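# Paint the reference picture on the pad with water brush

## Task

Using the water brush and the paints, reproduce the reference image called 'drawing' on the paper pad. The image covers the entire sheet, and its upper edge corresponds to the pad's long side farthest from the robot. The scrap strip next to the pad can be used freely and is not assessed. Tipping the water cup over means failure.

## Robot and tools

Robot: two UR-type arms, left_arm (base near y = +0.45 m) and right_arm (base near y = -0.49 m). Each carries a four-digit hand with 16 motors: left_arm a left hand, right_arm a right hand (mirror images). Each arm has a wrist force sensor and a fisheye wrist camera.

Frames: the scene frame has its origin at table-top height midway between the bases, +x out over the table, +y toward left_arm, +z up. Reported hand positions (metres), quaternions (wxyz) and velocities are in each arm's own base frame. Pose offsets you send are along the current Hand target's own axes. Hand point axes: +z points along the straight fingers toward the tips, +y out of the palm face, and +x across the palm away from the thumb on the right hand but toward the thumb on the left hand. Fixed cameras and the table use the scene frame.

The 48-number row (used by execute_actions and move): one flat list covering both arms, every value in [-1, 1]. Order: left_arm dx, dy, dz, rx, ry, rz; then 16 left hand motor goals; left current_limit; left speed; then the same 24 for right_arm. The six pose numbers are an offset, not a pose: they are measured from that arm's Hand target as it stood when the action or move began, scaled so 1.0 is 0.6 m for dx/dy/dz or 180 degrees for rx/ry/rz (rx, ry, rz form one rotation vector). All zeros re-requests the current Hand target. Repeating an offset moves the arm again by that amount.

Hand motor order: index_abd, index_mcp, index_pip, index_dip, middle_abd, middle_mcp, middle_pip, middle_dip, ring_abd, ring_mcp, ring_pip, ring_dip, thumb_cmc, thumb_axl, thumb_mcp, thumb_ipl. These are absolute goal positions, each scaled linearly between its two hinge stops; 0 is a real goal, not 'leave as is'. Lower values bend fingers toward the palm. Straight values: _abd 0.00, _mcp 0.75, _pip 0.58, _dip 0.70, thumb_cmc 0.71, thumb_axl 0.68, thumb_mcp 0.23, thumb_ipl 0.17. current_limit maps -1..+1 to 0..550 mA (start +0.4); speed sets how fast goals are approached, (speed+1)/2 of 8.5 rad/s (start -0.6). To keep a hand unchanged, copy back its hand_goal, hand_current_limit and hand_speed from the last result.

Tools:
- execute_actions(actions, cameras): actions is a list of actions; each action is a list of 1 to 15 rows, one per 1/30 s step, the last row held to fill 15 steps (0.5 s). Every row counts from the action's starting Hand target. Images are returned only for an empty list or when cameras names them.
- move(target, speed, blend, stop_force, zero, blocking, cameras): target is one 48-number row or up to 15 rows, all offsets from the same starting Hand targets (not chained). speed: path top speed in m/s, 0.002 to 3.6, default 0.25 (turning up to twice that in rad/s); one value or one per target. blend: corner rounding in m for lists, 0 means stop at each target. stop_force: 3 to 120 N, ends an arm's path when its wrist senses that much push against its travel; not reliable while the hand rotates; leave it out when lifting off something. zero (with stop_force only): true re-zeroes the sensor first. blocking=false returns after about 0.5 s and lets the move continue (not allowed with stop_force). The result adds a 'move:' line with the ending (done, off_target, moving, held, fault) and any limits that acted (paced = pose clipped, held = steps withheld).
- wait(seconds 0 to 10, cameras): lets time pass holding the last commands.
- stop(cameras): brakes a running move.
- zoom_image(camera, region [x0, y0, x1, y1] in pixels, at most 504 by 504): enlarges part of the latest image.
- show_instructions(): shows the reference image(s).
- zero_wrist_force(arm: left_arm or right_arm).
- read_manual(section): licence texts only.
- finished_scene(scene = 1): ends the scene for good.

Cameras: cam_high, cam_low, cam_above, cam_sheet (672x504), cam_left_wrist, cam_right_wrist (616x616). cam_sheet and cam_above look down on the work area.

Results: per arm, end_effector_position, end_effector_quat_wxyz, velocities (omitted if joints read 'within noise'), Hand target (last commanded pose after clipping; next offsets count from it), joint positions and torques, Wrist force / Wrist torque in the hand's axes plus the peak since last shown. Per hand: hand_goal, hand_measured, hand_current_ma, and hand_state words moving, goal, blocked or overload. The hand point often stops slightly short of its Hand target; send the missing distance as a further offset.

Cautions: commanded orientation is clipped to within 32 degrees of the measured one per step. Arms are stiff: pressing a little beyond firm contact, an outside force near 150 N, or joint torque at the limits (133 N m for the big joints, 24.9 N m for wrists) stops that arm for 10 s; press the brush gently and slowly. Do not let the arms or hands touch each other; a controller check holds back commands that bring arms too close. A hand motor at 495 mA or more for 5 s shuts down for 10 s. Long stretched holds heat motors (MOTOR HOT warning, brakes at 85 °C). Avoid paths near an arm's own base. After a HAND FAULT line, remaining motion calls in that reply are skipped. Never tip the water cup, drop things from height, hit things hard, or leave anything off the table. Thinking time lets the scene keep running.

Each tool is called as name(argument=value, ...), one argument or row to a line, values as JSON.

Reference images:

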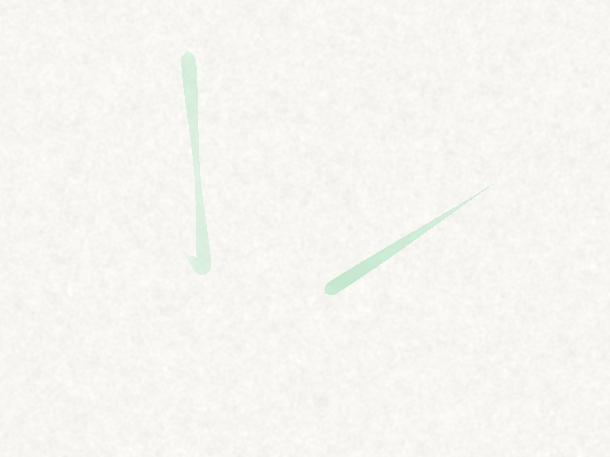

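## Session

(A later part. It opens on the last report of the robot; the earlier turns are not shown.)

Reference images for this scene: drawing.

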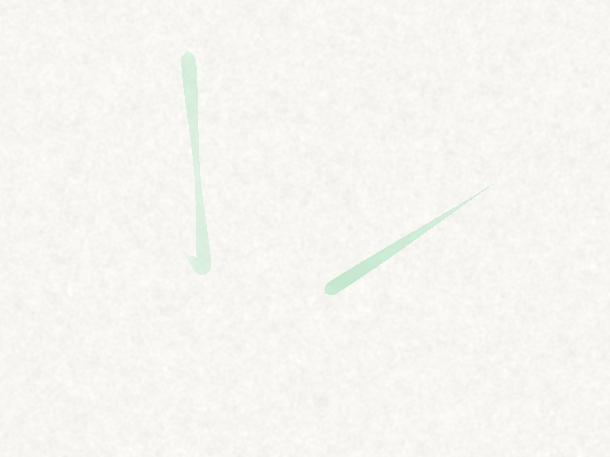

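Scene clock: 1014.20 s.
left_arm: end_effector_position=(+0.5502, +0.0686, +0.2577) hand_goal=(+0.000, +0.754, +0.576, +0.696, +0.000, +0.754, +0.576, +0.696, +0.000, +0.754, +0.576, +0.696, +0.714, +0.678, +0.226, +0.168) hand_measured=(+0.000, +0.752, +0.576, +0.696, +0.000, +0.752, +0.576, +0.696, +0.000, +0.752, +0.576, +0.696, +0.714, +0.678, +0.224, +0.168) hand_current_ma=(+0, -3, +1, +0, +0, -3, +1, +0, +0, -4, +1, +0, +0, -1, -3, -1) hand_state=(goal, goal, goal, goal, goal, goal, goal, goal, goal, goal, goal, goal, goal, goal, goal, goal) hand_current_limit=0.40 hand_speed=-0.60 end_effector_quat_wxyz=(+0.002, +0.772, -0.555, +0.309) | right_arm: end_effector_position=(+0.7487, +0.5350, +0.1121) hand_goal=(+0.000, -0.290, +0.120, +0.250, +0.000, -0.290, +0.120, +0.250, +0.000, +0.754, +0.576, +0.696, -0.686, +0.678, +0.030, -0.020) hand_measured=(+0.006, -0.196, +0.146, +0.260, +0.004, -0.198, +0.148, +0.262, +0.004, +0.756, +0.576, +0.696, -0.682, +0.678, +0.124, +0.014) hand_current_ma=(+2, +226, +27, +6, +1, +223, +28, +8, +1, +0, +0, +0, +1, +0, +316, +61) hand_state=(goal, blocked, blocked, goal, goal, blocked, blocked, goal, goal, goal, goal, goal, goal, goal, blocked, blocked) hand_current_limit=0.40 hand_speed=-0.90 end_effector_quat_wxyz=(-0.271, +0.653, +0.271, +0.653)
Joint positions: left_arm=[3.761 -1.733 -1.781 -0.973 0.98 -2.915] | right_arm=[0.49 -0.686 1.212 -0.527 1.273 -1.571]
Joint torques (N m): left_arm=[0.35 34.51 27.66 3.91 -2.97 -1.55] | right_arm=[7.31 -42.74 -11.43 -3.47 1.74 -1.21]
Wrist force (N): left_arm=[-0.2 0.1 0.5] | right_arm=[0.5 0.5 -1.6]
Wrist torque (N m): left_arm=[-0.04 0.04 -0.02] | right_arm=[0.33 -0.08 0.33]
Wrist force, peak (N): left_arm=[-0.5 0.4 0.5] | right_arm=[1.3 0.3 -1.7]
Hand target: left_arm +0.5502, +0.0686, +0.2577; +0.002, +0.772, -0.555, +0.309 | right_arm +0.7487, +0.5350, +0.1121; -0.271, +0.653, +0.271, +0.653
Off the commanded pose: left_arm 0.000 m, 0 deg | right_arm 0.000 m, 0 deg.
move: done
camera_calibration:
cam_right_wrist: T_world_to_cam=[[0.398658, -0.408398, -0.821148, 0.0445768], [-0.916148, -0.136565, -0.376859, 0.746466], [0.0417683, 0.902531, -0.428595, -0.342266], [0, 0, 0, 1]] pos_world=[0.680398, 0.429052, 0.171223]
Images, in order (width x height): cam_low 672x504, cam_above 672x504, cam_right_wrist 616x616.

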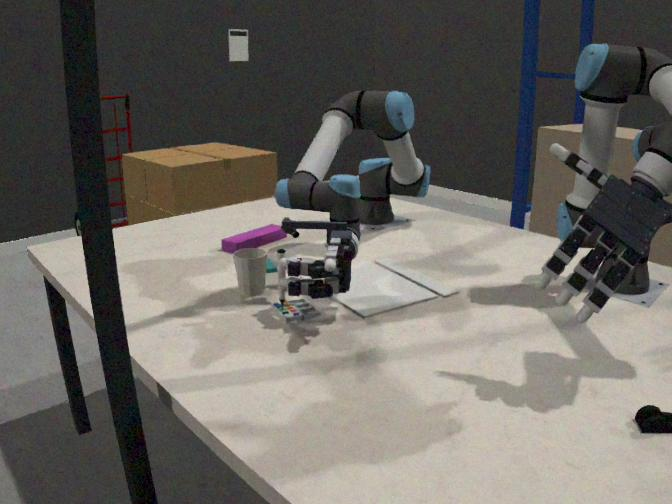

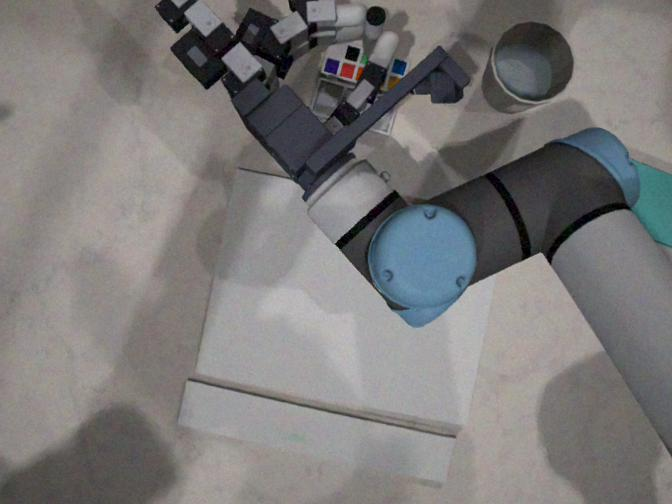

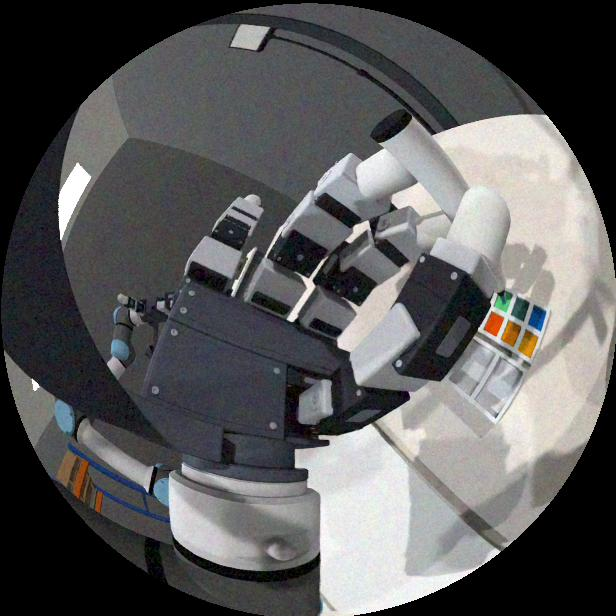

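move(
  target=[
    [0,0,0,0,0,0,0,0.754,0.576,0.696,0,0.754,0.576,0.696,0,0.754,0.576,0.696,0.714,0.678,0.226,0.168,0.4,-0.6,-0.0127,0,0,0,0,0,0,-0.29,0.12,0.25,0,-0.29,0.12,0.25,0,0.754,0.576,0.696,-0.686,0.678,0.03,-0.02,0.4,-0.9],
    [0,0,0,0,0,0,0,0.754,0.576,0.696,0,0.754,0.576,0.696,0,0.754,0.576,0.696,0.714,0.678,0.226,0.168,0.4,-0.6,-0.0127,0.005,0,0,0,0,0,-0.29,0.12,0.25,0,-0.29,0.12,0.25,0,0.754,0.576,0.696,-0.686,0.678,0.03,-0.02,0.4,-0.9],
    [0,0,0,0,0,0,0,0.754,0.576,0.696,0,0.754,0.576,0.696,0,0.754,0.576,0.696,0.714,0.678,0.226,0.168,0.4,-0.6,-0.0127,0,0.005,0,0,0,0,-0.29,0.12,0.25,0,-0.29,0.12,0.25,0,0.754,0.576,0.696,-0.686,0.678,0.03,-0.02,0.4,-0.9],
    [0,0,0,0,0,0,0,0.754,0.576,0.696,0,0.754,0.576,0.696,0,0.754,0.576,0.696,0.714,0.678,0.226,0.168,0.4,-0.6,-0.0127,-0.005,0,0,0,0,0,-0.29,0.12,0.25,0,-0.29,0.12,0.25,0,0.754,0.576,0.696,-0.686,0.678,0.03,-0.02,0.4,-0.9],
    [0,0,0,0,0,0,0,0.754,0.576,0.696,0,0.754,0.576,0.696,0,0.754,0.576,0.696,0.714,0.678,0.226,0.168,0.4,-0.6,-0.0127,0,-0.005,0,0,0,0,-0.29,0.12,0.25,0,-0.29,0.12,0.25,0,0.754,0.576,0.696,-0.686,0.678,0.03,-0.02,0.4,-0.9],
    [0,0,0,0,0,0,0,0.754,0.576,0.696,0,0.754,0.576,0.696,0,0.754,0.576,0.696,0.714,0.678,0.226,0.168,0.4,-0.6,-0.0127,0,0,0,0,0,0,-0.29,0.12,0.25,0,-0.29,0.12,0.25,0,0.754,0.576,0.696,-0.686,0.678,0.03,-0.02,0.4,-0.9],
  ],
  speed=0.02,
  cameras=["cam_right_wrist"],
)

zoom_image(
  camera="cam_right_wrist",
  region=[476, 270, 536, 330],
)

move(
  target=[0,0,0,0,0,0,0,0.754,0.576,0.696,0,0.754,0.576,0.696,0,0.754,0.576,0.696,0.714,0.678,0.226,0.168,0.4,-0.6,0.06,0,0,0,0,0,0,-0.29,0.12,0.25,0,-0.29,0.12,0.25,0,0.754,0.576,0.696,-0.686,0.678,0.03,-0.02,0.4,-0.9],
  speed=0.05,
  cameras=["cam_right_wrist"],
)

zoom_image(
  camera="cam_right_wrist",
  region=[476, 270, 536, 330],
)

Scene clock: 1029.53 s.
left_arm: end_effector_position=(+0.5502, +0.0686, +0.2577) hand_goal=(+0.000, +0.754, +0.576, +0.696, +0.000, +0.754, +0.576, +0.696, +0.000, +0.754, +0.576, +0.696, +0.714, +0.678, +0.226, +0.168) hand_measured=(+0.000, +0.752, +0.576, +0.696, +0.000, +0.752, +0.576, +0.696, +0.000, +0.752, +0.576, +0.696, +0.714, +0.678, +0.224, +0.168) hand_current_ma=(+0, -3, +1, +0, +0, -3, +1, +0, +0, -4, +1, +0, +0, -1, -3, -1) hand_state=(goal, goal, goal, goal, goal, goal, goal, goal, goal, goal, goal, goal, goal, goal, goal, goal) hand_current_limit=0.40 hand_speed=-0.60 end_effector_quat_wxyz=(+0.002, +0.772, -0.555, +0.309) | right_arm: end_effector_position=(+0.7487, +0.5349, +0.1045) hand_goal=(+0.000, -0.290, +0.120, +0.250, +0.000, -0.290, +0.120, +0.250, +0.000, +0.754, +0.576, +0.696, -0.686, +0.678, +0.030, -0.020) hand_measured=(+0.006, -0.196, +0.146, +0.260, +0.004, -0.198, +0.148, +0.262, +0.004, +0.756, +0.576, +0.696, -0.682, +0.678, +0.124, +0.014) hand_current_ma=(+2, +226, +27, +6, +1, +223, +28, +8, +1, +0, +0, +0, +1, +0, +316, +61) hand_state=(goal, blocked, blocked, goal, goal, blocked, blocked, goal, goal, goal, goal, goal, goal, goal, blocked, blocked) hand_current_limit=0.40 hand_speed=-0.90 end_effector_quat_wxyz=(-0.271, +0.653, +0.271, +0.653)
Joint positions: left_arm=[3.761 -1.733 -1.781 -0.973 0.98 -2.915] | right_arm=[0.49 -0.676 1.216 -0.54 1.273 -1.571]
Joint torques (N m): left_arm=[0.16 35.49 27.95 3.7 -3.26 -1.7] | right_arm=[10.28 -41.04 -30.92 -0.27 2.68 1.86]
Wrist force (N): left_arm=[-0.2 0.1 0.5] | right_arm=[0.8 0.3 -1.9]
Wrist torque (N m): left_arm=[-0.04 0.03 -0.02] | right_arm=[0.34 -0.10 0.33]
Wrist force, peak (N): left_arm=[-0.1 0.2 0.8] | right_arm=[0.6 0.4 -2.2]
Hand target: left_arm +0.5502, +0.0686, +0.2577; +0.002, +0.772, -0.555, +0.309 | right_arm +0.7487, +0.5350, +0.1044; -0.271, +0.653, +0.271, +0.653
Off the commanded pose: left_arm 0.000 m, 0 deg | right_arm 0.000 m, 0 deg.
move: done
camera_calibration:
cam_right_wrist: T_world_to_cam=[[0.398547, -0.408378, -0.821211, 0.0382906], [-0.916196, -0.136502, -0.376764, 0.74354], [0.0417655, 0.902549, -0.428557, -0.345489], [0, 0, 0, 1]] pos_world=[0.680398, 0.428952, 0.163522]
Images, in order (width x height): cam_right_wrist 616x616.

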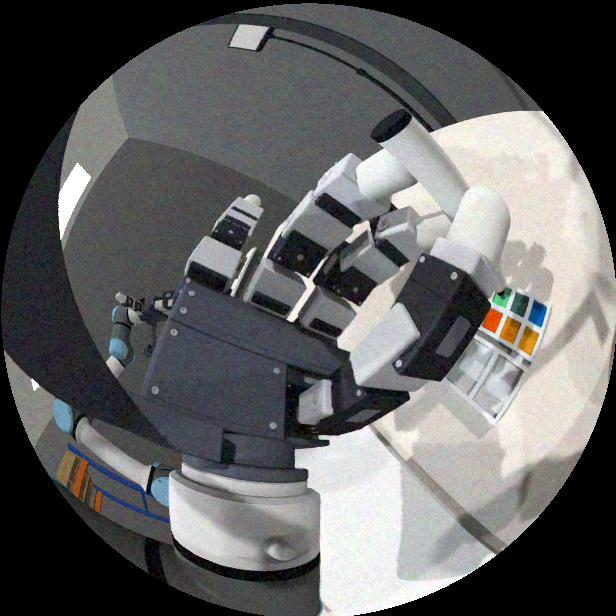

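Scaled by 8.400 from the camera's 616x616 image, which has a finer 880x880 frame.

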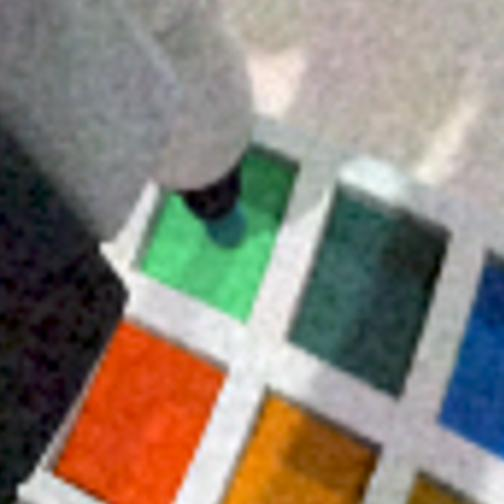

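Scene clock: 1030.67 s.
left_arm: end_effector_position=(+0.5502, +0.0686, +0.2577) hand_goal=(+0.000, +0.754, +0.576, +0.696, +0.000, +0.754, +0.576, +0.696, +0.000, +0.754, +0.576, +0.696, +0.714, +0.678, +0.226, +0.168) hand_measured=(+0.000, +0.752, +0.576, +0.696, +0.000, +0.752, +0.576, +0.696, +0.000, +0.752, +0.576, +0.696, +0.714, +0.678, +0.224, +0.168) hand_current_ma=(+0, -3, +1, +0, +0, -3, +1, +0, +0, -4, +1, +0, +0, -1, -3, -1) hand_state=(goal, goal, goal, goal, goal, goal, goal, goal, goal, goal, goal, goal, goal, goal, goal, goal) hand_current_limit=0.40 hand_speed=-0.60 end_effector_quat_wxyz=(+0.002, +0.772, -0.555, +0.309) | right_arm: end_effector_position=(+0.7487, +0.5350, +0.1404) hand_goal=(+0.000, -0.290, +0.120, +0.250, +0.000, -0.290, +0.120, +0.250, +0.000, +0.754, +0.576, +0.696, -0.686, +0.678, +0.030, -0.020) hand_measured=(+0.006, -0.196, +0.146, +0.260, +0.004, -0.198, +0.148, +0.262, +0.004, +0.756, +0.576, +0.696, -0.682, +0.678, +0.124, +0.014) hand_current_ma=(+2, +226, +27, +6, +1, +223, +28, +8, +1, +0, +0, +0, +1, +0, +316, +61) hand_state=(goal, blocked, blocked, goal, goal, blocked, blocked, goal, goal, goal, goal, goal, goal, goal, blocked, blocked) hand_current_limit=0.40 hand_speed=-0.90 end_effector_quat_wxyz=(-0.271, +0.653, +0.271, +0.653)
Joint positions: left_arm=[3.761 -1.733 -1.781 -0.973 0.98 -2.915] | right_arm=[0.49 -0.72 1.197 -0.477 1.273 -1.571]
Joint torques (N m): left_arm=[-0.19 35.31 27.49 3.66 -3.06 -1.55] | right_arm=[10.61 -66.5 -31.28 -0.29 2.7 1.95]
Wrist force (N): left_arm=[0.1 0.0 0.3] | right_arm=[0.4 0.4 -1.5]
Wrist torque (N m): left_arm=[-0.03 -0.01 0.01] | right_arm=[0.32 -0.08 0.33]
Wrist force, peak (N): left_arm=[-0.4 0.3 0.5] | right_arm=[0.7 0.6 -1.8]
Hand target: left_arm +0.5502, +0.0686, +0.2577; +0.002, +0.772, -0.555, +0.309 | right_arm +0.7487, +0.5350, +0.1404; -0.271, +0.653, +0.271, +0.653
Off the commanded pose: left_arm 0.000 m, 0 deg | right_arm 0.000 m, 0 deg.
move: done
camera_calibration:
cam_right_wrist: T_world_to_cam=[[0.398586, -0.408337, -0.821213, 0.0677689], [-0.916184, -0.136601, -0.376758, 0.757113], [0.0416656, 0.902553, -0.428559, -0.330127], [0, 0, 0, 1]] pos_world=[0.680398, 0.429052, 0.199422]
Images, in order (width x height): cam_right_wrist 616x616.

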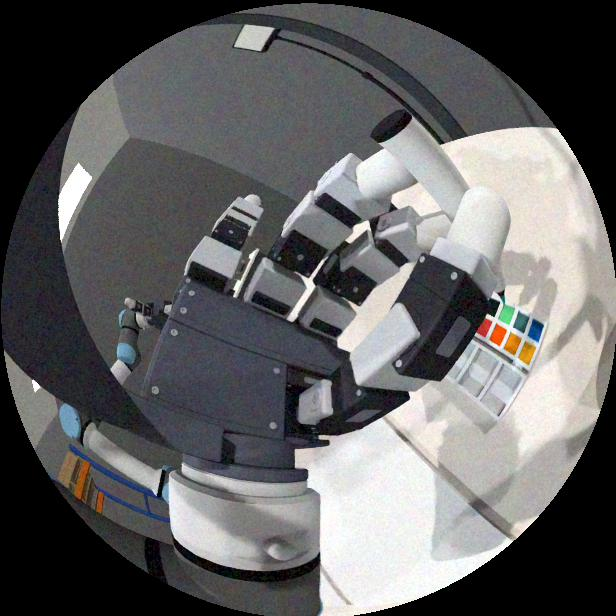

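Scaled by 8.400 from the camera's 616x616 image, which has a finer 880x880 frame.

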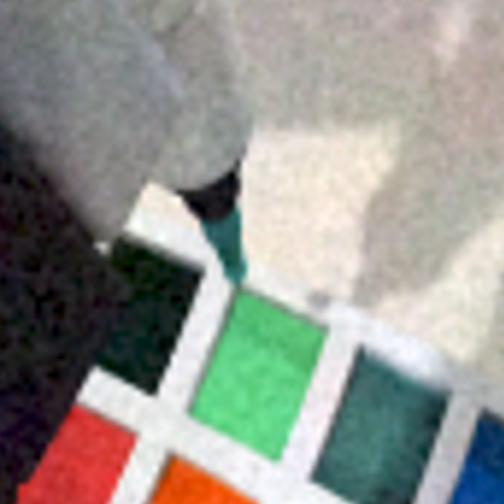

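move(
  target=[
    [0,0,0,0,0,0,0,0.754,0.576,0.696,0,0.754,0.576,0.696,0,0.754,0.576,0.696,0.714,0.678,0.226,0.168,0.4,-0.6,0.05,0,0,0,0,0,0,-0.29,0.12,0.25,0,-0.29,0.12,0.25,0,0.754,0.576,0.696,-0.686,0.678,0.03,-0.02,0.4,-0.9],
    [0,0,0,0,0,0,0,0.754,0.576,0.696,0,0.754,0.576,0.696,0,0.754,0.576,0.696,0.714,0.678,0.226,0.168,0.4,-0.6,-0.0173,-0.6491,-0.2649,0,0,0,0,-0.29,0.12,0.25,0,-0.29,0.12,0.25,0,0.754,0.576,0.696,-0.686,0.678,0.03,-0.02,0.4,-0.9],
  ],
  speed=0.25,
  blend=0.015,
  cameras=[],
)

move(
  target=[0,0,0,0,0,0,0,0.754,0.576,0.696,0,0.754,0.576,0.696,0,0.754,0.576,0.696,0.714,0.678,0.226,0.168,0.4,-0.6,-0.03,0,0,0,0,0,0,-0.29,0.12,0.25,0,-0.29,0.12,0.25,0,0.754,0.576,0.696,-0.686,0.678,0.03,-0.02,0.4,-0.9],
  speed=0.05,
  cameras=["cam_sheet","cam_right_wrist"],
)

zoom_image(
  camera="cam_right_wrist",
  region=[476, 270, 536, 330],
)

zoom_image(
  camera="cam_sheet",
  region=[110, 300, 230, 400],
)

Scene clock: 1046.73 s.
left_arm: end_effector_position=(+0.5502, +0.0686, +0.2577) hand_goal=(+0.000, +0.754, +0.576, +0.696, +0.000, +0.754, +0.576, +0.696, +0.000, +0.754, +0.576, +0.696, +0.714, +0.678, +0.226, +0.168) hand_measured=(+0.000, +0.752, +0.576, +0.696, +0.000, +0.752, +0.576, +0.696, +0.000, +0.752, +0.576, +0.696, +0.714, +0.678, +0.224, +0.168) hand_current_ma=(+0, -3, +1, +0, +0, -3, +1, +0, +0, -4, +1, +0, +0, -1, -3, -1) hand_state=(goal, goal, goal, goal, goal, goal, goal, goal, goal, goal, goal, goal, goal, goal, goal, goal) hand_current_limit=0.40 hand_speed=-0.60 end_effector_quat_wxyz=(+0.002, +0.772, -0.555, +0.309) | right_arm: end_effector_position=(+0.3606, +0.6970, +0.1300) hand_goal=(+0.000, -0.290, +0.120, +0.250, +0.000, -0.290, +0.120, +0.250, +0.000, +0.754, +0.576, +0.696, -0.686, +0.678, +0.030, -0.020) hand_measured=(+0.006, -0.196, +0.146, +0.260, +0.004, -0.198, +0.148, +0.262, +0.004, +0.756, +0.576, +0.696, -0.682, +0.678, +0.124, +0.014) hand_current_ma=(+2, +226, +27, +6, +1, +223, +28, +8, +1, +0, +0, +0, +1, +0, +316, +61) hand_state=(goal, blocked, blocked, goal, goal, blocked, blocked, goal, goal, goal, goal, goal, goal, goal, blocked, blocked) hand_current_limit=0.40 hand_speed=-0.90 end_effector_quat_wxyz=(-0.271, +0.653, +0.271, +0.653)
Joint positions: left_arm=[3.761 -1.733 -1.781 -0.973 0.98 -2.915] | right_arm=[1.122 -0.856 1.486 -0.63 1.905 -1.571]
Joint torques (N m): left_arm=[0.86 36.46 27.9 3.91 -2.85 -1.61] | right_arm=[10.02 -34.95 -29.42 -0.01 2.86 -3.27]
Wrist force (N): left_arm=[0.0 -0.1 0.3] | right_arm=[0.1 0.4 -1.9]
Wrist torque (N m): left_arm=[-0.06 0.00 0.00] | right_arm=[0.36 0.02 0.28]
Wrist force, peak (N): left_arm=[-0.7 0.4 0.4] | right_arm=[0.6 -1.5 -2.6]
Hand target: left_arm +0.5502, +0.0686, +0.2577; +0.002, +0.772, -0.555, +0.309 | right_arm +0.3605, +0.6971, +0.1300; -0.271, +0.653, +0.271, +0.653
Off the commanded pose: left_arm 0.000 m, 0 deg | right_arm 0.000 m, 0 deg.
move: done
No camera images: "cameras" was empty.

Scene clock: 1047.57 s.
left_arm: end_effector_position=(+0.5502, +0.0686, +0.2577) hand_goal=(+0.000, +0.754, +0.576, +0.696, +0.000, +0.754, +0.576, +0.696, +0.000, +0.754, +0.576, +0.696, +0.714, +0.678, +0.226, +0.168) hand_measured=(+0.000, +0.752, +0.576, +0.696, +0.000, +0.752, +0.576, +0.696, +0.000, +0.752, +0.576, +0.696, +0.714, +0.678, +0.224, +0.168) hand_current_ma=(+0, -3, +1, +0, +0, -3, +1, +0, +0, -4, +1, +0, +0, -1, -3, -1) hand_state=(goal, goal, goal, goal, goal, goal, goal, goal, goal, goal, goal, goal, goal, goal, goal, goal) hand_current_limit=0.40 hand_speed=-0.60 end_effector_quat_wxyz=(+0.002, +0.772, -0.555, +0.309) | right_arm: end_effector_position=(+0.3605, +0.6970, +0.1121) hand_goal=(+0.000, -0.290, +0.120, +0.250, +0.000, -0.290, +0.120, +0.250, +0.000, +0.754, +0.576, +0.696, -0.686, +0.678, +0.030, -0.020) hand_measured=(+0.006, -0.196, +0.146, +0.260, +0.004, -0.198, +0.148, +0.262, +0.004, +0.756, +0.576, +0.696, -0.682, +0.678, +0.124, +0.014) hand_current_ma=(+2, +226, +27, +6, +1, +223, +28, +8, +1, +0, +0, +0, +1, +0, +316, +61) hand_state=(goal, blocked, blocked, goal, goal, blocked, blocked, goal, goal, goal, goal, goal, goal, goal, blocked, blocked) hand_current_limit=0.40 hand_speed=-0.90 end_effector_quat_wxyz=(-0.271, +0.653, +0.271, +0.653)
Joint positions: left_arm=[3.761 -1.733 -1.781 -0.973 0.98 -2.915] | right_arm=[1.122 -0.831 1.495 -0.664 1.905 -1.571]
Joint torques (N m): left_arm=[-0.08 35.82 28.1 3.85 -3.07 -1.75] | right_arm=[10.26 -36.11 -8.94 -3.14 2.26 -1.79]
Wrist force (N): left_arm=[-0.4 0.1 0.4] | right_arm=[0.3 0.3 -1.8]
Wrist torque (N m): left_arm=[-0.03 0.05 -0.04] | right_arm=[0.35 -0.02 0.31]
Wrist force, peak (N): left_arm=[-0.1 -0.1 0.8] | right_arm=[0.3 0.5 -2.3]
Hand target: left_arm +0.5502, +0.0686, +0.2577; +0.002, +0.772, -0.555, +0.309 | right_arm +0.3605, +0.6971, +0.1120; -0.271, +0.653, +0.271, +0.653
Off the commanded pose: left_arm 0.000 m, 0 deg | right_arm 0.000 m, 0 deg.
move: done
camera_calibration:
cam_right_wrist: T_world_to_cam=[[0.398584, -0.408372, -0.821196, 0.265429], [-0.91618, -0.136519, -0.376798, 0.412874], [0.0417654, 0.902549, -0.428557, -0.472321], [0, 0, 0, 1]] pos_world=[0.292198, 0.591052, 0.171122]
Images, in order (width x height): cam_sheet 672x504, cam_right_wrist 616x616.

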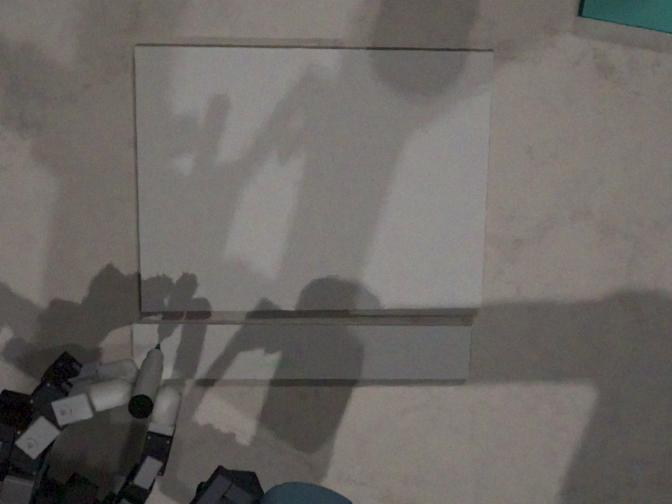

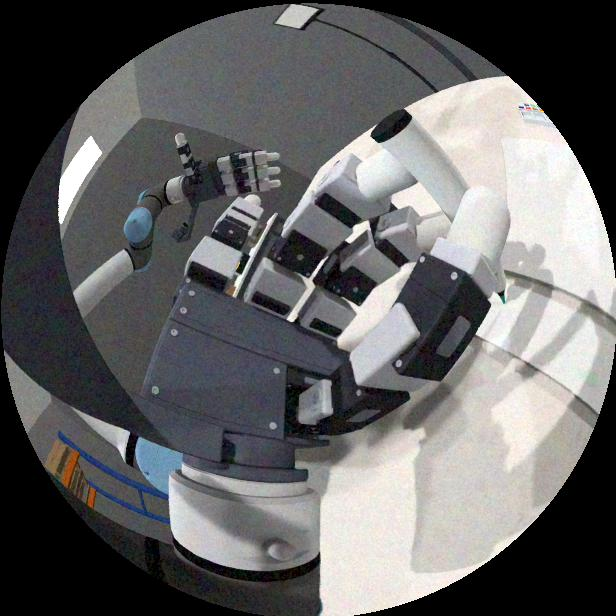

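Scaled by 8.400 from the camera's 616x616 image, which has a finer 880x880 frame.

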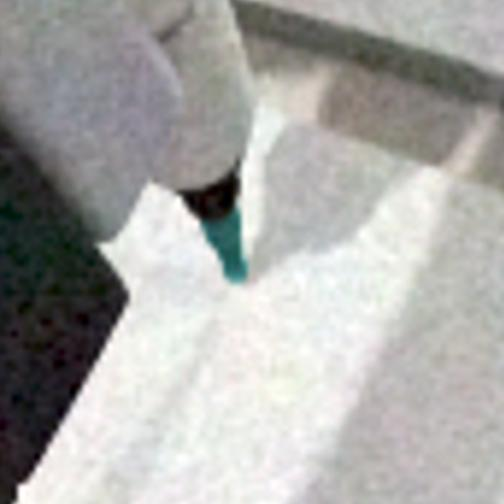

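Scaled by 4.200.

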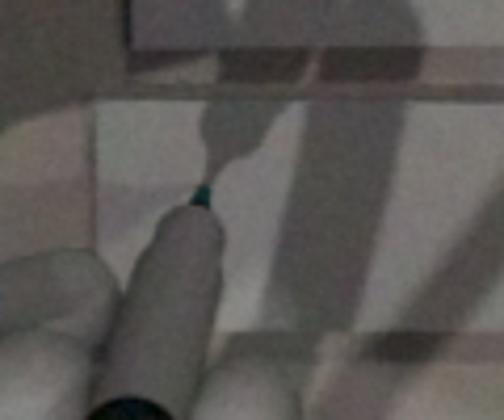

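move(
  target=[
    [0,0,0,0,0,0,0,0.754,0.576,0.696,0,0.754,0.576,0.696,0,0.754,0.576,0.696,0.714,0.678,0.226,0.168,0.4,-0.6,-0.02,0.0678,-0.0909,0,0,0,0,-0.29,0.12,0.25,0,-0.29,0.12,0.25,0,0.754,0.576,0.696,-0.686,0.678,0.03,-0.02,0.4,-0.9],
    [0,0,0,0,0,0,0,0.754,0.576,0.696,0,0.754,0.576,0.696,0,0.754,0.576,0.696,0.714,0.678,0.226,0.168,0.4,-0.6,0.03,0.0678,-0.0909,0,0,0,0,-0.29,0.12,0.25,0,-0.29,0.12,0.25,0,0.754,0.576,0.696,-0.686,0.678,0.03,-0.02,0.4,-0.9],
  ],
  speed=0.03,
  cameras=["cam_right_wrist","cam_sheet"],
)

zoom_image(
  camera="cam_right_wrist",
  region=[436, 230, 576, 370],
)

zoom_image(
  camera="cam_sheet",
  region=[130, 310, 270, 400],
)

Scene clock: 1059.13 s.
left_arm: end_effector_position=(+0.5502, +0.0686, +0.2577) hand_goal=(+0.000, +0.754, +0.576, +0.696, +0.000, +0.754, +0.576, +0.696, +0.000, +0.754, +0.576, +0.696, +0.714, +0.678, +0.226, +0.168) hand_measured=(+0.000, +0.752, +0.576, +0.696, +0.000, +0.752, +0.576, +0.696, +0.000, +0.752, +0.576, +0.696, +0.714, +0.678, +0.224, +0.168) hand_current_ma=(+0, -3, +1, +0, +0, -3, +1, +0, +0, -4, +1, +0, +0, -1, -3, -1) hand_state=(goal, goal, goal, goal, goal, goal, goal, goal, goal, goal, goal, goal, goal, goal, goal, goal) hand_current_limit=0.40 hand_speed=-0.60 end_effector_quat_wxyz=(+0.002, +0.772, -0.555, +0.309) | right_arm: end_effector_position=(+0.3509, +0.6297, +0.1300) hand_goal=(+0.000, -0.290, +0.120, +0.250, +0.000, -0.290, +0.120, +0.250, +0.000, +0.754, +0.576, +0.696, -0.686, +0.678, +0.030, -0.020) hand_measured=(+0.006, -0.196, +0.146, +0.260, +0.004, -0.198, +0.148, +0.262, +0.004, +0.756, +0.576, +0.696, -0.682, +0.678, +0.124, +0.014) hand_current_ma=(+2, +226, +27, +6, +1, +223, +28, +8, +1, +0, +0, +0, +1, +0, +316, +61) hand_state=(goal, blocked, blocked, goal, goal, blocked, blocked, goal, goal, goal, goal, goal, goal, goal, blocked, blocked) hand_current_limit=0.40 hand_speed=-0.90 end_effector_quat_wxyz=(-0.271, +0.653, +0.271, +0.653)
Joint positions: left_arm=[3.761 -1.733 -1.781 -0.973 0.98 -2.915] | right_arm=[1.083 -0.983 1.721 -0.738 1.866 -1.571]
Joint torques (N m): left_arm=[-0.8 35.89 27.96 3.73 -2.83 -1.71] | right_arm=[-10.73 -54.83 -27.77 -0.33 -2.38 -2.78]
Wrist force (N): left_arm=[-0.1 0.2 0.0] | right_arm=[0.5 0.5 -2.1]
Wrist torque (N m): left_arm=[0.02 0.00 -0.02] | right_arm=[0.37 -0.07 0.31]
Wrist force, peak (N): left_arm=[-0.9 0.2 0.4] | right_arm=[0.8 0.6 -2.3]
Hand target: left_arm +0.5502, +0.0686, +0.2577; +0.002, +0.772, -0.555, +0.309 | right_arm +0.3509, +0.6297, +0.1300; -0.271, +0.653, +0.271, +0.653
Off the commanded pose: left_arm 0.000 m, 0 deg | right_arm 0.000 m, 0 deg.
move: done
camera_calibration:
cam_right_wrist: T_world_to_cam=[[0.398584, -0.408372, -0.821196, 0.256471], [-0.91618, -0.136519, -0.376798, 0.401636], [0.0417654, 0.902549, -0.428557, -0.403508], [0, 0, 0, 1]] pos_world=[0.282598, 0.523752, 0.189022]
Images, in order (width x height): cam_sheet 672x504, cam_right_wrist 616x616.

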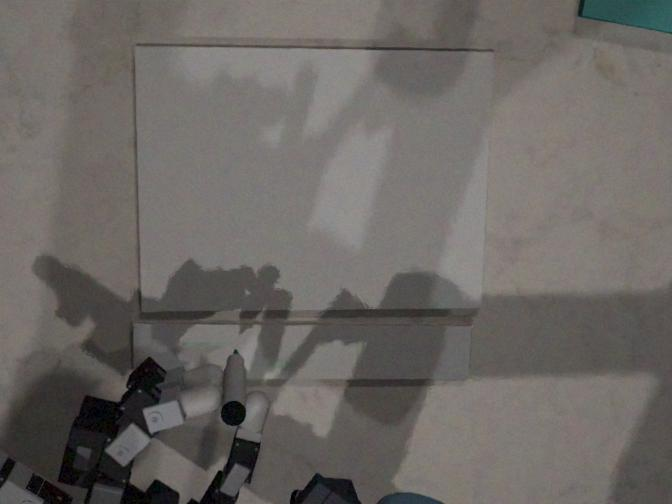

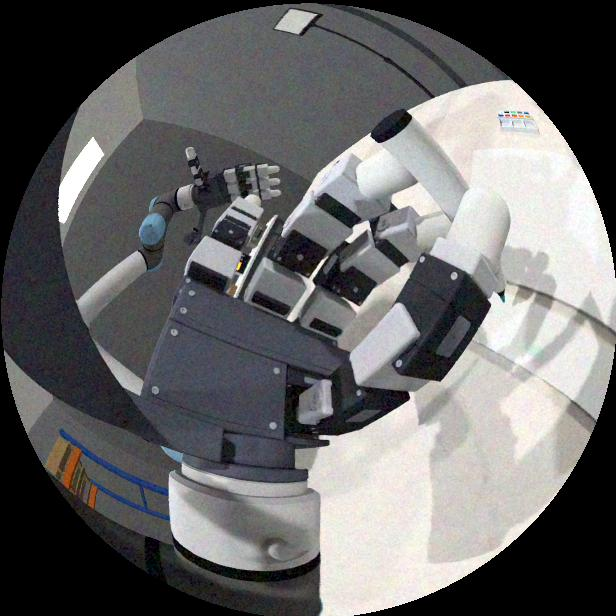

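Scaled by 3.600 from the camera's 616x616 image, which has a finer 880x880 frame.

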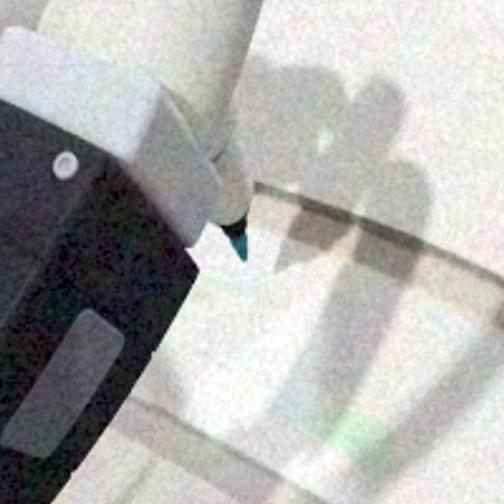

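Scaled by 3.600.

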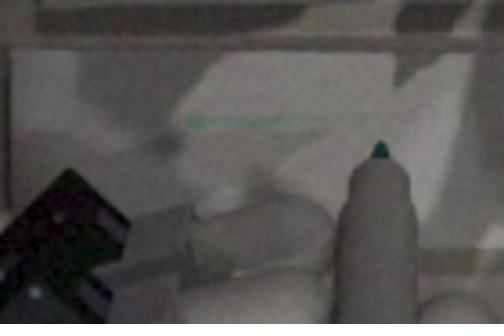

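move(
  target=[0,0,0,0,0,0,0,0.754,0.576,0.696,0,0.754,0.576,0.696,0,0.754,0.576,0.696,0.714,0.678,0.226,0.168,0.4,-0.6,0.10,0.30,-0.37,0,0,0,0,-0.29,0.12,0.25,0,-0.29,0.12,0.25,0,0.754,0.576,0.696,-0.686,0.678,0.03,-0.02,0.4,-0.9],
  speed=0.25,
  cameras=["cam_sheet","cam_above"],
)

zoom_image(
  camera="cam_sheet",
  region=[160, 320, 320, 385],
)

zoom_image(
  camera="cam_sheet",
  region=[170, 330, 250, 370],
)

zoom_image(
  camera="cam_above",
  region=[180, 380, 340, 460],
)

Scene clock: 1067.40 s.
left_arm: end_effector_position=(+0.5502, +0.0686, +0.2577) hand_goal=(+0.000, +0.754, +0.576, +0.696, +0.000, +0.754, +0.576, +0.696, +0.000, +0.754, +0.576, +0.696, +0.714, +0.678, +0.226, +0.168) hand_measured=(+0.000, +0.752, +0.576, +0.696, +0.000, +0.752, +0.576, +0.696, +0.000, +0.752, +0.576, +0.696, +0.714, +0.678, +0.224, +0.168) hand_current_ma=(+0, -3, +1, +0, +0, -3, +1, +0, +0, -4, +1, +0, +0, -1, -3, -1) hand_state=(goal, goal, goal, goal, goal, goal, goal, goal, goal, goal, goal, goal, goal, goal, goal, goal) hand_current_limit=0.40 hand_speed=-0.60 end_effector_quat_wxyz=(+0.002, +0.772, -0.555, +0.309) | right_arm: end_effector_position=(+0.3219, +0.3454, +0.1900) hand_goal=(+0.000, -0.290, +0.120, +0.250, +0.000, -0.290, +0.120, +0.250, +0.000, +0.754, +0.576, +0.696, -0.686, +0.678, +0.030, -0.020) hand_measured=(+0.006, -0.196, +0.146, +0.260, +0.004, -0.198, +0.148, +0.262, +0.004, +0.756, +0.576, +0.696, -0.682, +0.678, +0.124, +0.014) hand_current_ma=(+2, +226, +27, +6, +1, +223, +28, +8, +1, +0, +0, +0, +1, +0, +316, +61) hand_state=(goal, blocked, blocked, goal, goal, blocked, blocked, goal, goal, goal, goal, goal, goal, goal, blocked, blocked) hand_current_limit=0.40 hand_speed=-0.90 end_effector_quat_wxyz=(-0.271, +0.653, +0.271, +0.653)
Joint positions: left_arm=[3.761 -1.733 -1.781 -0.973 0.98 -2.915] | right_arm=[0.648 -1.706 2.47 -0.763 1.431 -1.571]
Joint torques (N m): left_arm=[0.47 34.98 27.86 3.88 -3 -1.73] | right_arm=[-11.69 -23.72 -8.25 -0.24 -2.39 2.63]
Wrist force (N): left_arm=[-0.1 -0.1 0.6] | right_arm=[0.6 0.5 -2.1]
Wrist torque (N m): left_arm=[-0.07 0.02 -0.01] | right_arm=[0.36 -0.07 0.25]
Wrist force, peak (N): left_arm=[-0.2 0.1 0.8] | right_arm=[0.5 1.2 -3.1]
Hand target: left_arm +0.5502, +0.0686, +0.2577; +0.002, +0.772, -0.555, +0.309 | right_arm +0.3219, +0.3454, +0.1900; -0.271, +0.653, +0.271, +0.653
Off the commanded pose: left_arm 0.000 m, 0 deg | right_arm 0.000 m, 0 deg.
move: done
Images, in order (width x height): cam_above 672x504, cam_sheet 672x504.

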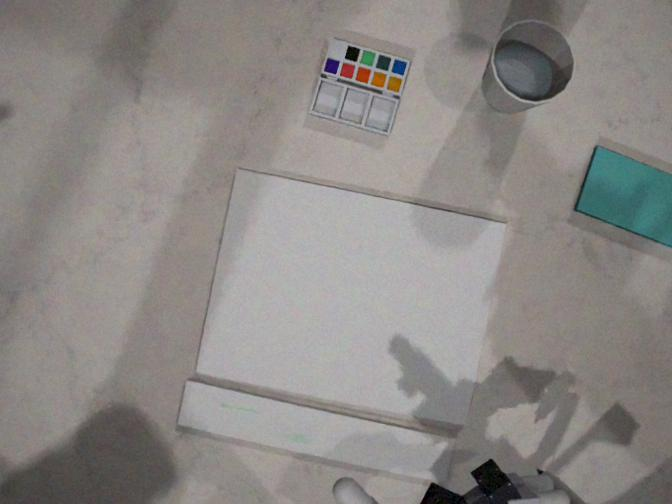

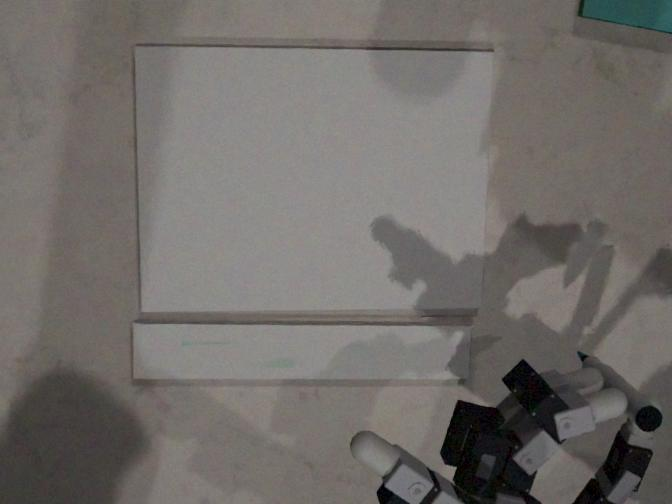

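Scaled by 3.150.

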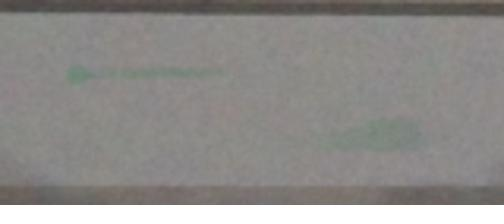

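Scaled by 6.300.

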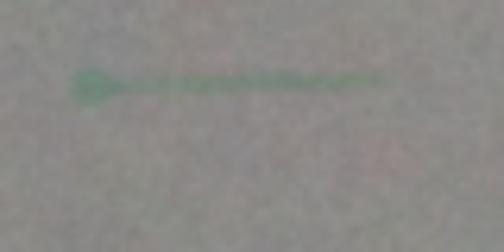

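Scaled by 3.150.

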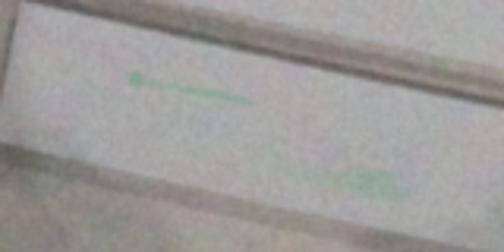

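move(
  target=[
    [0,0,0,0,0,0,0,0.754,0.576,0.696,0,0.754,0.576,0.696,0,0.754,0.576,0.696,0.714,0.678,0.226,0.168,0.4,-0.6,0.1,0.4432,0.5151,0,0,0,0,-0.29,0.12,0.25,0,-0.29,0.12,0.25,0,0.754,0.576,0.696,-0.686,0.678,0.03,-0.02,0.4,-0.9],
    [0,0,0,0,0,0,0,0.754,0.576,0.696,0,0.754,0.576,0.696,0,0.754,0.576,0.696,0.714,0.678,0.226,0.168,0.4,-0.6,-0.0754,0.4432,0.5151,0,0,0,0,-0.29,0.12,0.25,0,-0.29,0.12,0.25,0,0.754,0.576,0.696,-0.686,0.678,0.03,-0.02,0.4,-0.9],
    [0,0,0,0,0,0,0,0.754,0.576,0.696,0,0.754,0.576,0.696,0,0.754,0.576,0.696,0.714,0.678,0.226,0.168,0.4,-0.6,0.1,0.4432,0.5151,0,0,0,0,-0.29,0.12,0.25,0,-0.29,0.12,0.25,0,0.754,0.576,0.696,-0.686,0.678,0.03,-0.02,0.4,-0.9],
  ],
  speed=[0.25,0.1,0.1],
  cameras=["cam_right_wrist"],
)

zoom_image(
  camera="cam_right_wrist",
  region=[476, 270, 536, 330],
)

move(
  target=[0,0,0,0,0,0,0,0.754,0.576,0.696,0,0.754,0.576,0.696,0,0.754,0.576,0.696,0.714,0.678,0.226,0.168,0.4,-0.6,-0.15,-0.1633,0.2103,0,0,0,0,-0.29,0.12,0.25,0,-0.29,0.12,0.25,0,0.754,0.576,0.696,-0.686,0.678,0.03,-0.02,0.4,-0.9],
  speed=0.25,
  cameras=[],
)

move(
  target=[
    [0,0,0,0,0,0,0,0.754,0.576,0.696,0,0.754,0.576,0.696,0,0.754,0.576,0.696,0.714,0.678,0.226,0.168,0.4,-0.6,-0.0925,0,0,0,0,0,0,-0.29,0.12,0.25,0,-0.29,0.12,0.25,0,0.754,0.576,0.696,-0.686,0.678,0.03,-0.02,0.4,-0.9],
    [0,0,0,0,0,0,0,0.754,0.576,0.696,0,0.754,0.576,0.696,0,0.754,0.576,0.696,0.714,0.678,0.226,0.168,0.4,-0.6,-0.0925,0.005,0,0,0,0,0,-0.29,0.12,0.25,0,-0.29,0.12,0.25,0,0.754,0.576,0.696,-0.686,0.678,0.03,-0.02,0.4,-0.9],
    [0,0,0,0,0,0,0,0.754,0.576,0.696,0,0.754,0.576,0.696,0,0.754,0.576,0.696,0.714,0.678,0.226,0.168,0.4,-0.6,-0.0925,0,0.005,0,0,0,0,-0.29,0.12,0.25,0,-0.29,0.12,0.25,0,0.754,0.576,0.696,-0.686,0.678,0.03,-0.02,0.4,-0.9],
    [0,0,0,0,0,0,0,0.754,0.576,0.696,0,0.754,0.576,0.696,0,0.754,0.576,0.696,0.714,0.678,0.226,0.168,0.4,-0.6,-0.0925,-0.005,0,0,0,0,0,-0.29,0.12,0.25,0,-0.29,0.12,0.25,0,0.754,0.576,0.696,-0.686,0.678,0.03,-0.02,0.4,-0.9],
    [0,0,0,0,0,0,0,0.754,0.576,0.696,0,0.754,0.576,0.696,0,0.754,0.576,0.696,0.714,0.678,0.226,0.168,0.4,-0.6,-0.0925,0,-0.005,0,0,0,0,-0.29,0.12,0.25,0,-0.29,0.12,0.25,0,0.754,0.576,0.696,-0.686,0.678,0.03,-0.02,0.4,-0.9],
    [0,0,0,0,0,0,0,0.754,0.576,0.696,0,0.754,0.576,0.696,0,0.754,0.576,0.696,0.714,0.678,0.226,0.168,0.4,-0.6,-0.0925,0,0,0,0,0,0,-0.29,0.12,0.25,0,-0.29,0.12,0.25,0,0.754,0.576,0.696,-0.686,0.678,0.03,-0.02,0.4,-0.9],
    [0,0,0,0,0,0,0,0.754,0.576,0.696,0,0.754,0.576,0.696,0,0.754,0.576,0.696,0.714,0.678,0.226,0.168,0.4,-0.6,0,0,0,0,0,0,0,-0.29,0.12,0.25,0,-0.29,0.12,0.25,0,0.754,0.576,0.696,-0.686,0.678,0.03,-0.02,0.4,-0.9],
  ],
  speed=[0.1,0.02,0.02,0.02,0.02,0.02,0.1],
  cameras=["cam_right_wrist"],
)

zoom_image(
  camera="cam_right_wrist",
  region=[476, 270, 536, 330],
)

Scene clock: 1112.10 s.
left_arm: end_effector_position=(+0.5502, +0.0686, +0.2577) hand_goal=(+0.000, +0.754, +0.576, +0.696, +0.000, +0.754, +0.576, +0.696, +0.000, +0.754, +0.576, +0.696, +0.714, +0.678, +0.226, +0.168) hand_measured=(+0.000, +0.752, +0.576, +0.696, +0.000, +0.752, +0.576, +0.696, +0.000, +0.752, +0.576, +0.696, +0.714, +0.678, +0.224, +0.168) hand_current_ma=(+0, -3, +1, +0, +0, -3, +1, +0, +0, -4, +1, +0, +0, -1, -3, -1) hand_state=(goal, goal, goal, goal, goal, goal, goal, goal, goal, goal, goal, goal, goal, goal, goal, goal) hand_current_limit=0.40 hand_speed=-0.60 end_effector_quat_wxyz=(+0.002, +0.772, -0.555, +0.309) | right_arm: end_effector_position=(+0.7284, +0.3769, +0.2500) hand_goal=(+0.000, -0.290, +0.120, +0.250, +0.000, -0.290, +0.120, +0.250, +0.000, +0.754, +0.576, +0.696, -0.686, +0.678, +0.030, -0.020) hand_measured=(+0.006, -0.196, +0.146, +0.260, +0.004, -0.198, +0.148, +0.262, +0.004, +0.756, +0.576, +0.696, -0.682, +0.678, +0.124, +0.014) hand_current_ma=(+2, +226, +27, +6, +1, +223, +28, +8, +1, +0, +0, +0, +1, +0, +316, +61) hand_state=(goal, blocked, blocked, goal, goal, blocked, blocked, goal, goal, goal, goal, goal, goal, goal, blocked, blocked) hand_current_limit=0.40 hand_speed=-0.90 end_effector_quat_wxyz=(-0.271, +0.653, +0.271, +0.653)
Joint positions: left_arm=[3.761 -1.733 -1.781 -0.973 0.98 -2.915] | right_arm=[0.263 -1.072 1.501 -0.429 1.046 -1.571]
Joint torques (N m): left_arm=[0.69 36.21 27.69 3.78 -3.21 -1.5] | right_arm=[6.41 -55.2 -32.15 -0.2 1.69 -3.35]
Wrist force (N): left_arm=[-0.3 0.0 0.5] | right_arm=[0.5 0.5 -1.4]
Wrist torque (N m): left_arm=[-0.04 0.04 -0.02] | right_arm=[0.36 -0.06 0.44]
Wrist force, peak (N): left_arm=[0.1 0.1 0.8] | right_arm=[0.4 -0.7 -3.1]
Hand target: left_arm +0.5502, +0.0686, +0.2577; +0.002, +0.772, -0.555, +0.309 | right_arm +0.7284, +0.3769, +0.2501; -0.271, +0.653, +0.271, +0.653
Off the commanded pose: left_arm 0.000 m, 0 deg | right_arm 0.000 m, 0 deg.
move: done
camera_calibration:
cam_right_wrist: T_world_to_cam=[[0.398589, -0.408263, -0.821248, 0.101378], [-0.916183, -0.136567, -0.376774, 0.758243], [0.0416671, 0.902591, -0.428477, -0.139612], [0, 0, 0, 1]] pos_world=[0.660098, 0.270952, 0.309122]
Images, in order (width x height): cam_right_wrist 616x616.

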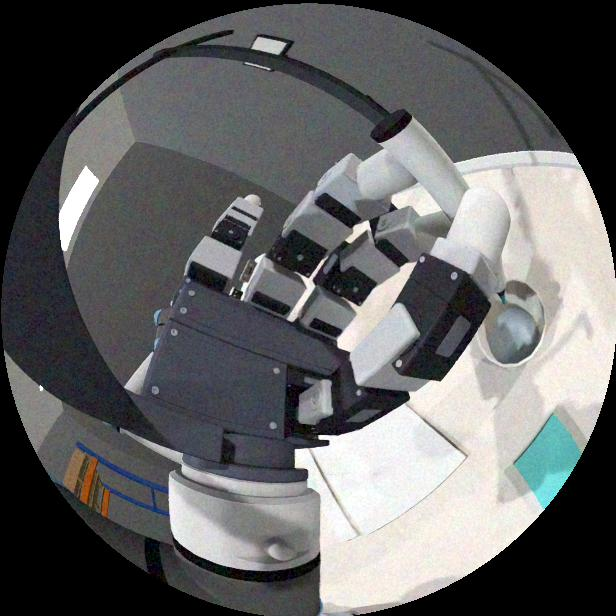

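Scaled by 8.400 from the camera's 616x616 image, which has a finer 880x880 frame.

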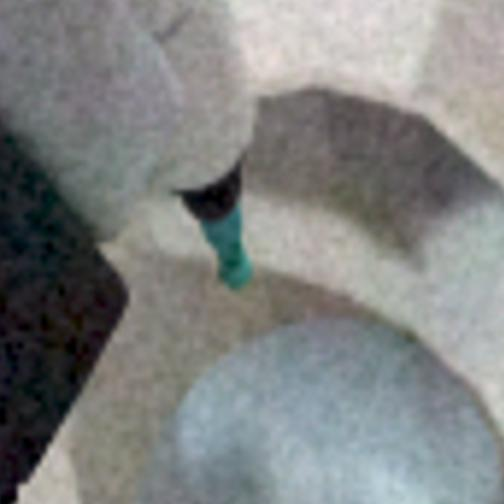

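Scene clock: 1113.50 s.
left_arm: end_effector_position=(+0.5502, +0.0686, +0.2577) hand_goal=(+0.000, +0.754, +0.576, +0.696, +0.000, +0.754, +0.576, +0.696, +0.000, +0.754, +0.576, +0.696, +0.714, +0.678, +0.226, +0.168) hand_measured=(+0.000, +0.752, +0.576, +0.696, +0.000, +0.752, +0.576, +0.696, +0.000, +0.752, +0.576, +0.696, +0.714, +0.678, +0.224, +0.168) hand_current_ma=(+0, -3, +1, +0, +0, -3, +1, +0, +0, -4, +1, +0, +0, -1, -3, -1) hand_state=(goal, goal, goal, goal, goal, goal, goal, goal, goal, goal, goal, goal, goal, goal, goal, goal) hand_current_limit=0.40 hand_speed=-0.60 end_effector_quat_wxyz=(+0.002, +0.772, -0.555, +0.309) | right_arm: end_effector_position=(+0.7479, +0.5354, +0.1601) hand_goal=(+0.000, -0.290, +0.120, +0.250, +0.000, -0.290, +0.120, +0.250, +0.000, +0.754, +0.576, +0.696, -0.686, +0.678, +0.030, -0.020) hand_measured=(+0.006, -0.196, +0.146, +0.260, +0.004, -0.198, +0.148, +0.262, +0.004, +0.756, +0.576, +0.696, -0.682, +0.678, +0.124, +0.014) hand_current_ma=(+2, +226, +27, +6, +1, +223, +28, +8, +1, +0, +0, +0, +1, +0, +316, +61) hand_state=(goal, blocked, blocked, goal, goal, blocked, blocked, goal, goal, goal, goal, goal, goal, goal, blocked, blocked) hand_current_limit=0.40 hand_speed=-0.90 end_effector_quat_wxyz=(-0.271, +0.653, +0.271, +0.653)
Joint positions: left_arm=[3.761 -1.733 -1.781 -0.973 0.98 -2.915] | right_arm=[0.491 -0.743 1.184 -0.441 1.274 -1.571]
Joint torques (N m): left_arm=[0.18 36.26 28.74 3.77 -3.1 -1.81] | right_arm=[10.68 -40.69 -31.22 -0.33 2.7 -3.3]
Wrist force (N): left_arm=[-0.6 0.0 0.2] | right_arm=[0.7 0.3 -1.5]
Wrist torque (N m): left_arm=[-0.03 0.08 -0.05] | right_arm=[0.31 -0.10 0.45]
Wrist force, peak (N): left_arm=[0.0 0.6 0.5] | right_arm=[1.5 1.1 -2.5]
Hand target: left_arm +0.5502, +0.0686, +0.2577; +0.002, +0.772, -0.555, +0.309 | right_arm +0.7479, +0.5354, +0.1601; -0.271, +0.653, +0.271, +0.653
Off the commanded pose: left_arm 0.000 m, 0 deg | right_arm 0.000 m, 0 deg.
move: done
No camera images: "cameras" was empty.

Scene clock: 1117.23 s.
left_arm: end_effector_position=(+0.5502, +0.0686, +0.2577) hand_goal=(+0.000, +0.754, +0.576, +0.696, +0.000, +0.754, +0.576, +0.696, +0.000, +0.754, +0.576, +0.696, +0.714, +0.678, +0.226, +0.168) hand_measured=(+0.000, +0.752, +0.576, +0.696, +0.000, +0.752, +0.576, +0.696, +0.000, +0.752, +0.576, +0.696, +0.714, +0.678, +0.224, +0.168) hand_current_ma=(+0, -3, +1, +0, +0, -3, +1, +0, +0, -4, +1, +0, +0, -1, -3, -1) hand_state=(goal, goal, goal, goal, goal, goal, goal, goal, goal, goal, goal, goal, goal, goal, goal, goal) hand_current_limit=0.40 hand_speed=-0.60 end_effector_quat_wxyz=(+0.002, +0.772, -0.555, +0.309) | right_arm: end_effector_position=(+0.7479, +0.5354, +0.1600) hand_goal=(+0.000, -0.290, +0.120, +0.250, +0.000, -0.290, +0.120, +0.250, +0.000, +0.754, +0.576, +0.696, -0.686, +0.678, +0.030, -0.020) hand_measured=(+0.006, -0.196, +0.146, +0.260, +0.004, -0.198, +0.148, +0.262, +0.004, +0.756, +0.576, +0.696, -0.682, +0.678, +0.124, +0.014) hand_current_ma=(+2, +226, +27, +6, +1, +223, +28, +8, +1, +0, +0, +0, +1, +0, +316, +61) hand_state=(goal, blocked, blocked, goal, goal, blocked, blocked, goal, goal, goal, goal, goal, goal, goal, blocked, blocked) hand_current_limit=0.40 hand_speed=-0.90 end_effector_quat_wxyz=(-0.271, +0.653, +0.271, +0.653)
Joint positions: left_arm=[3.761 -1.733 -1.781 -0.973 0.98 -2.915] | right_arm=[0.492 -0.743 1.184 -0.441 1.274 -1.571]
Joint torques (N m): left_arm=[0.16 35.01 27.46 3.94 -2.93 -1.64] | right_arm=[9.06 -66.31 -31.74 -0.29 2.76 0.63]
Wrist force (N): left_arm=[-0.4 -0.1 0.5] | right_arm=[0.5 0.5 -1.1]
Wrist torque (N m): left_arm=[-0.06 0.05 -0.03] | right_arm=[0.30 -0.08 0.45]
Wrist force, peak (N): left_arm=[-0.4 0.3 0.7] | right_arm=[0.8 0.6 -1.9]
Hand target: left_arm +0.5502, +0.0686, +0.2577; +0.002, +0.772, -0.555, +0.309 | right_arm +0.7479, +0.5354, +0.1601; -0.271, +0.653, +0.271, +0.653
Off the commanded pose: left_arm 0.000 m, 0 deg | right_arm 0.000 m, 0 deg.
move: done
camera_calibration:
cam_right_wrist: T_world_to_cam=[[0.398586, -0.408337, -0.821213, 0.0843469], [-0.916184, -0.136601, -0.376758, 0.763819], [0.0416656, 0.902553, -0.428559, -0.322055], [0, 0, 0, 1]] pos_world=[0.679598, 0.429452, 0.219022]
Images, in order (width x height): cam_right_wrist 616x616.

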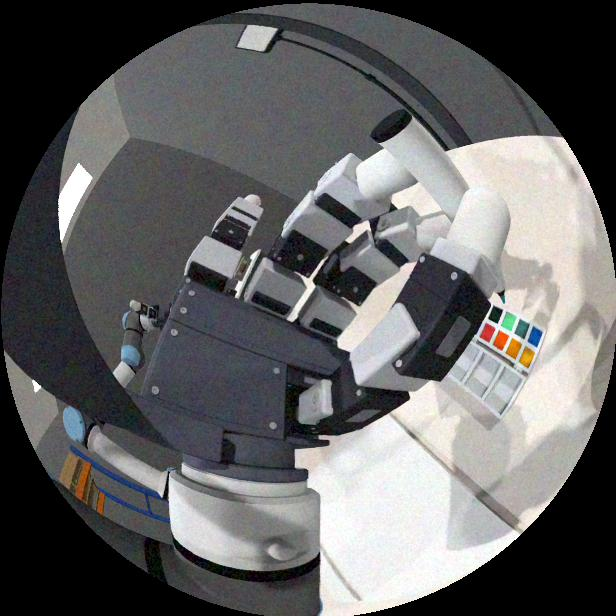

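Scaled by 8.400 from the camera's 616x616 image, which has a finer 880x880 frame.

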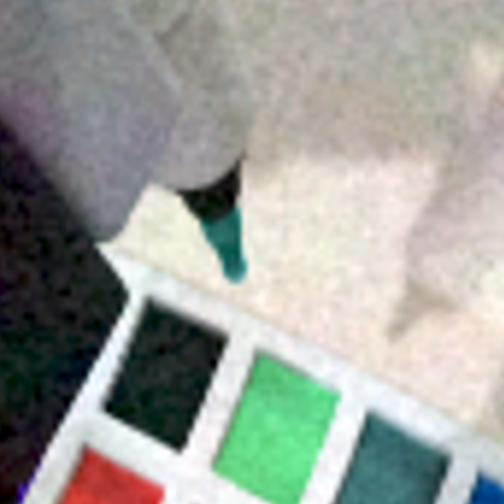

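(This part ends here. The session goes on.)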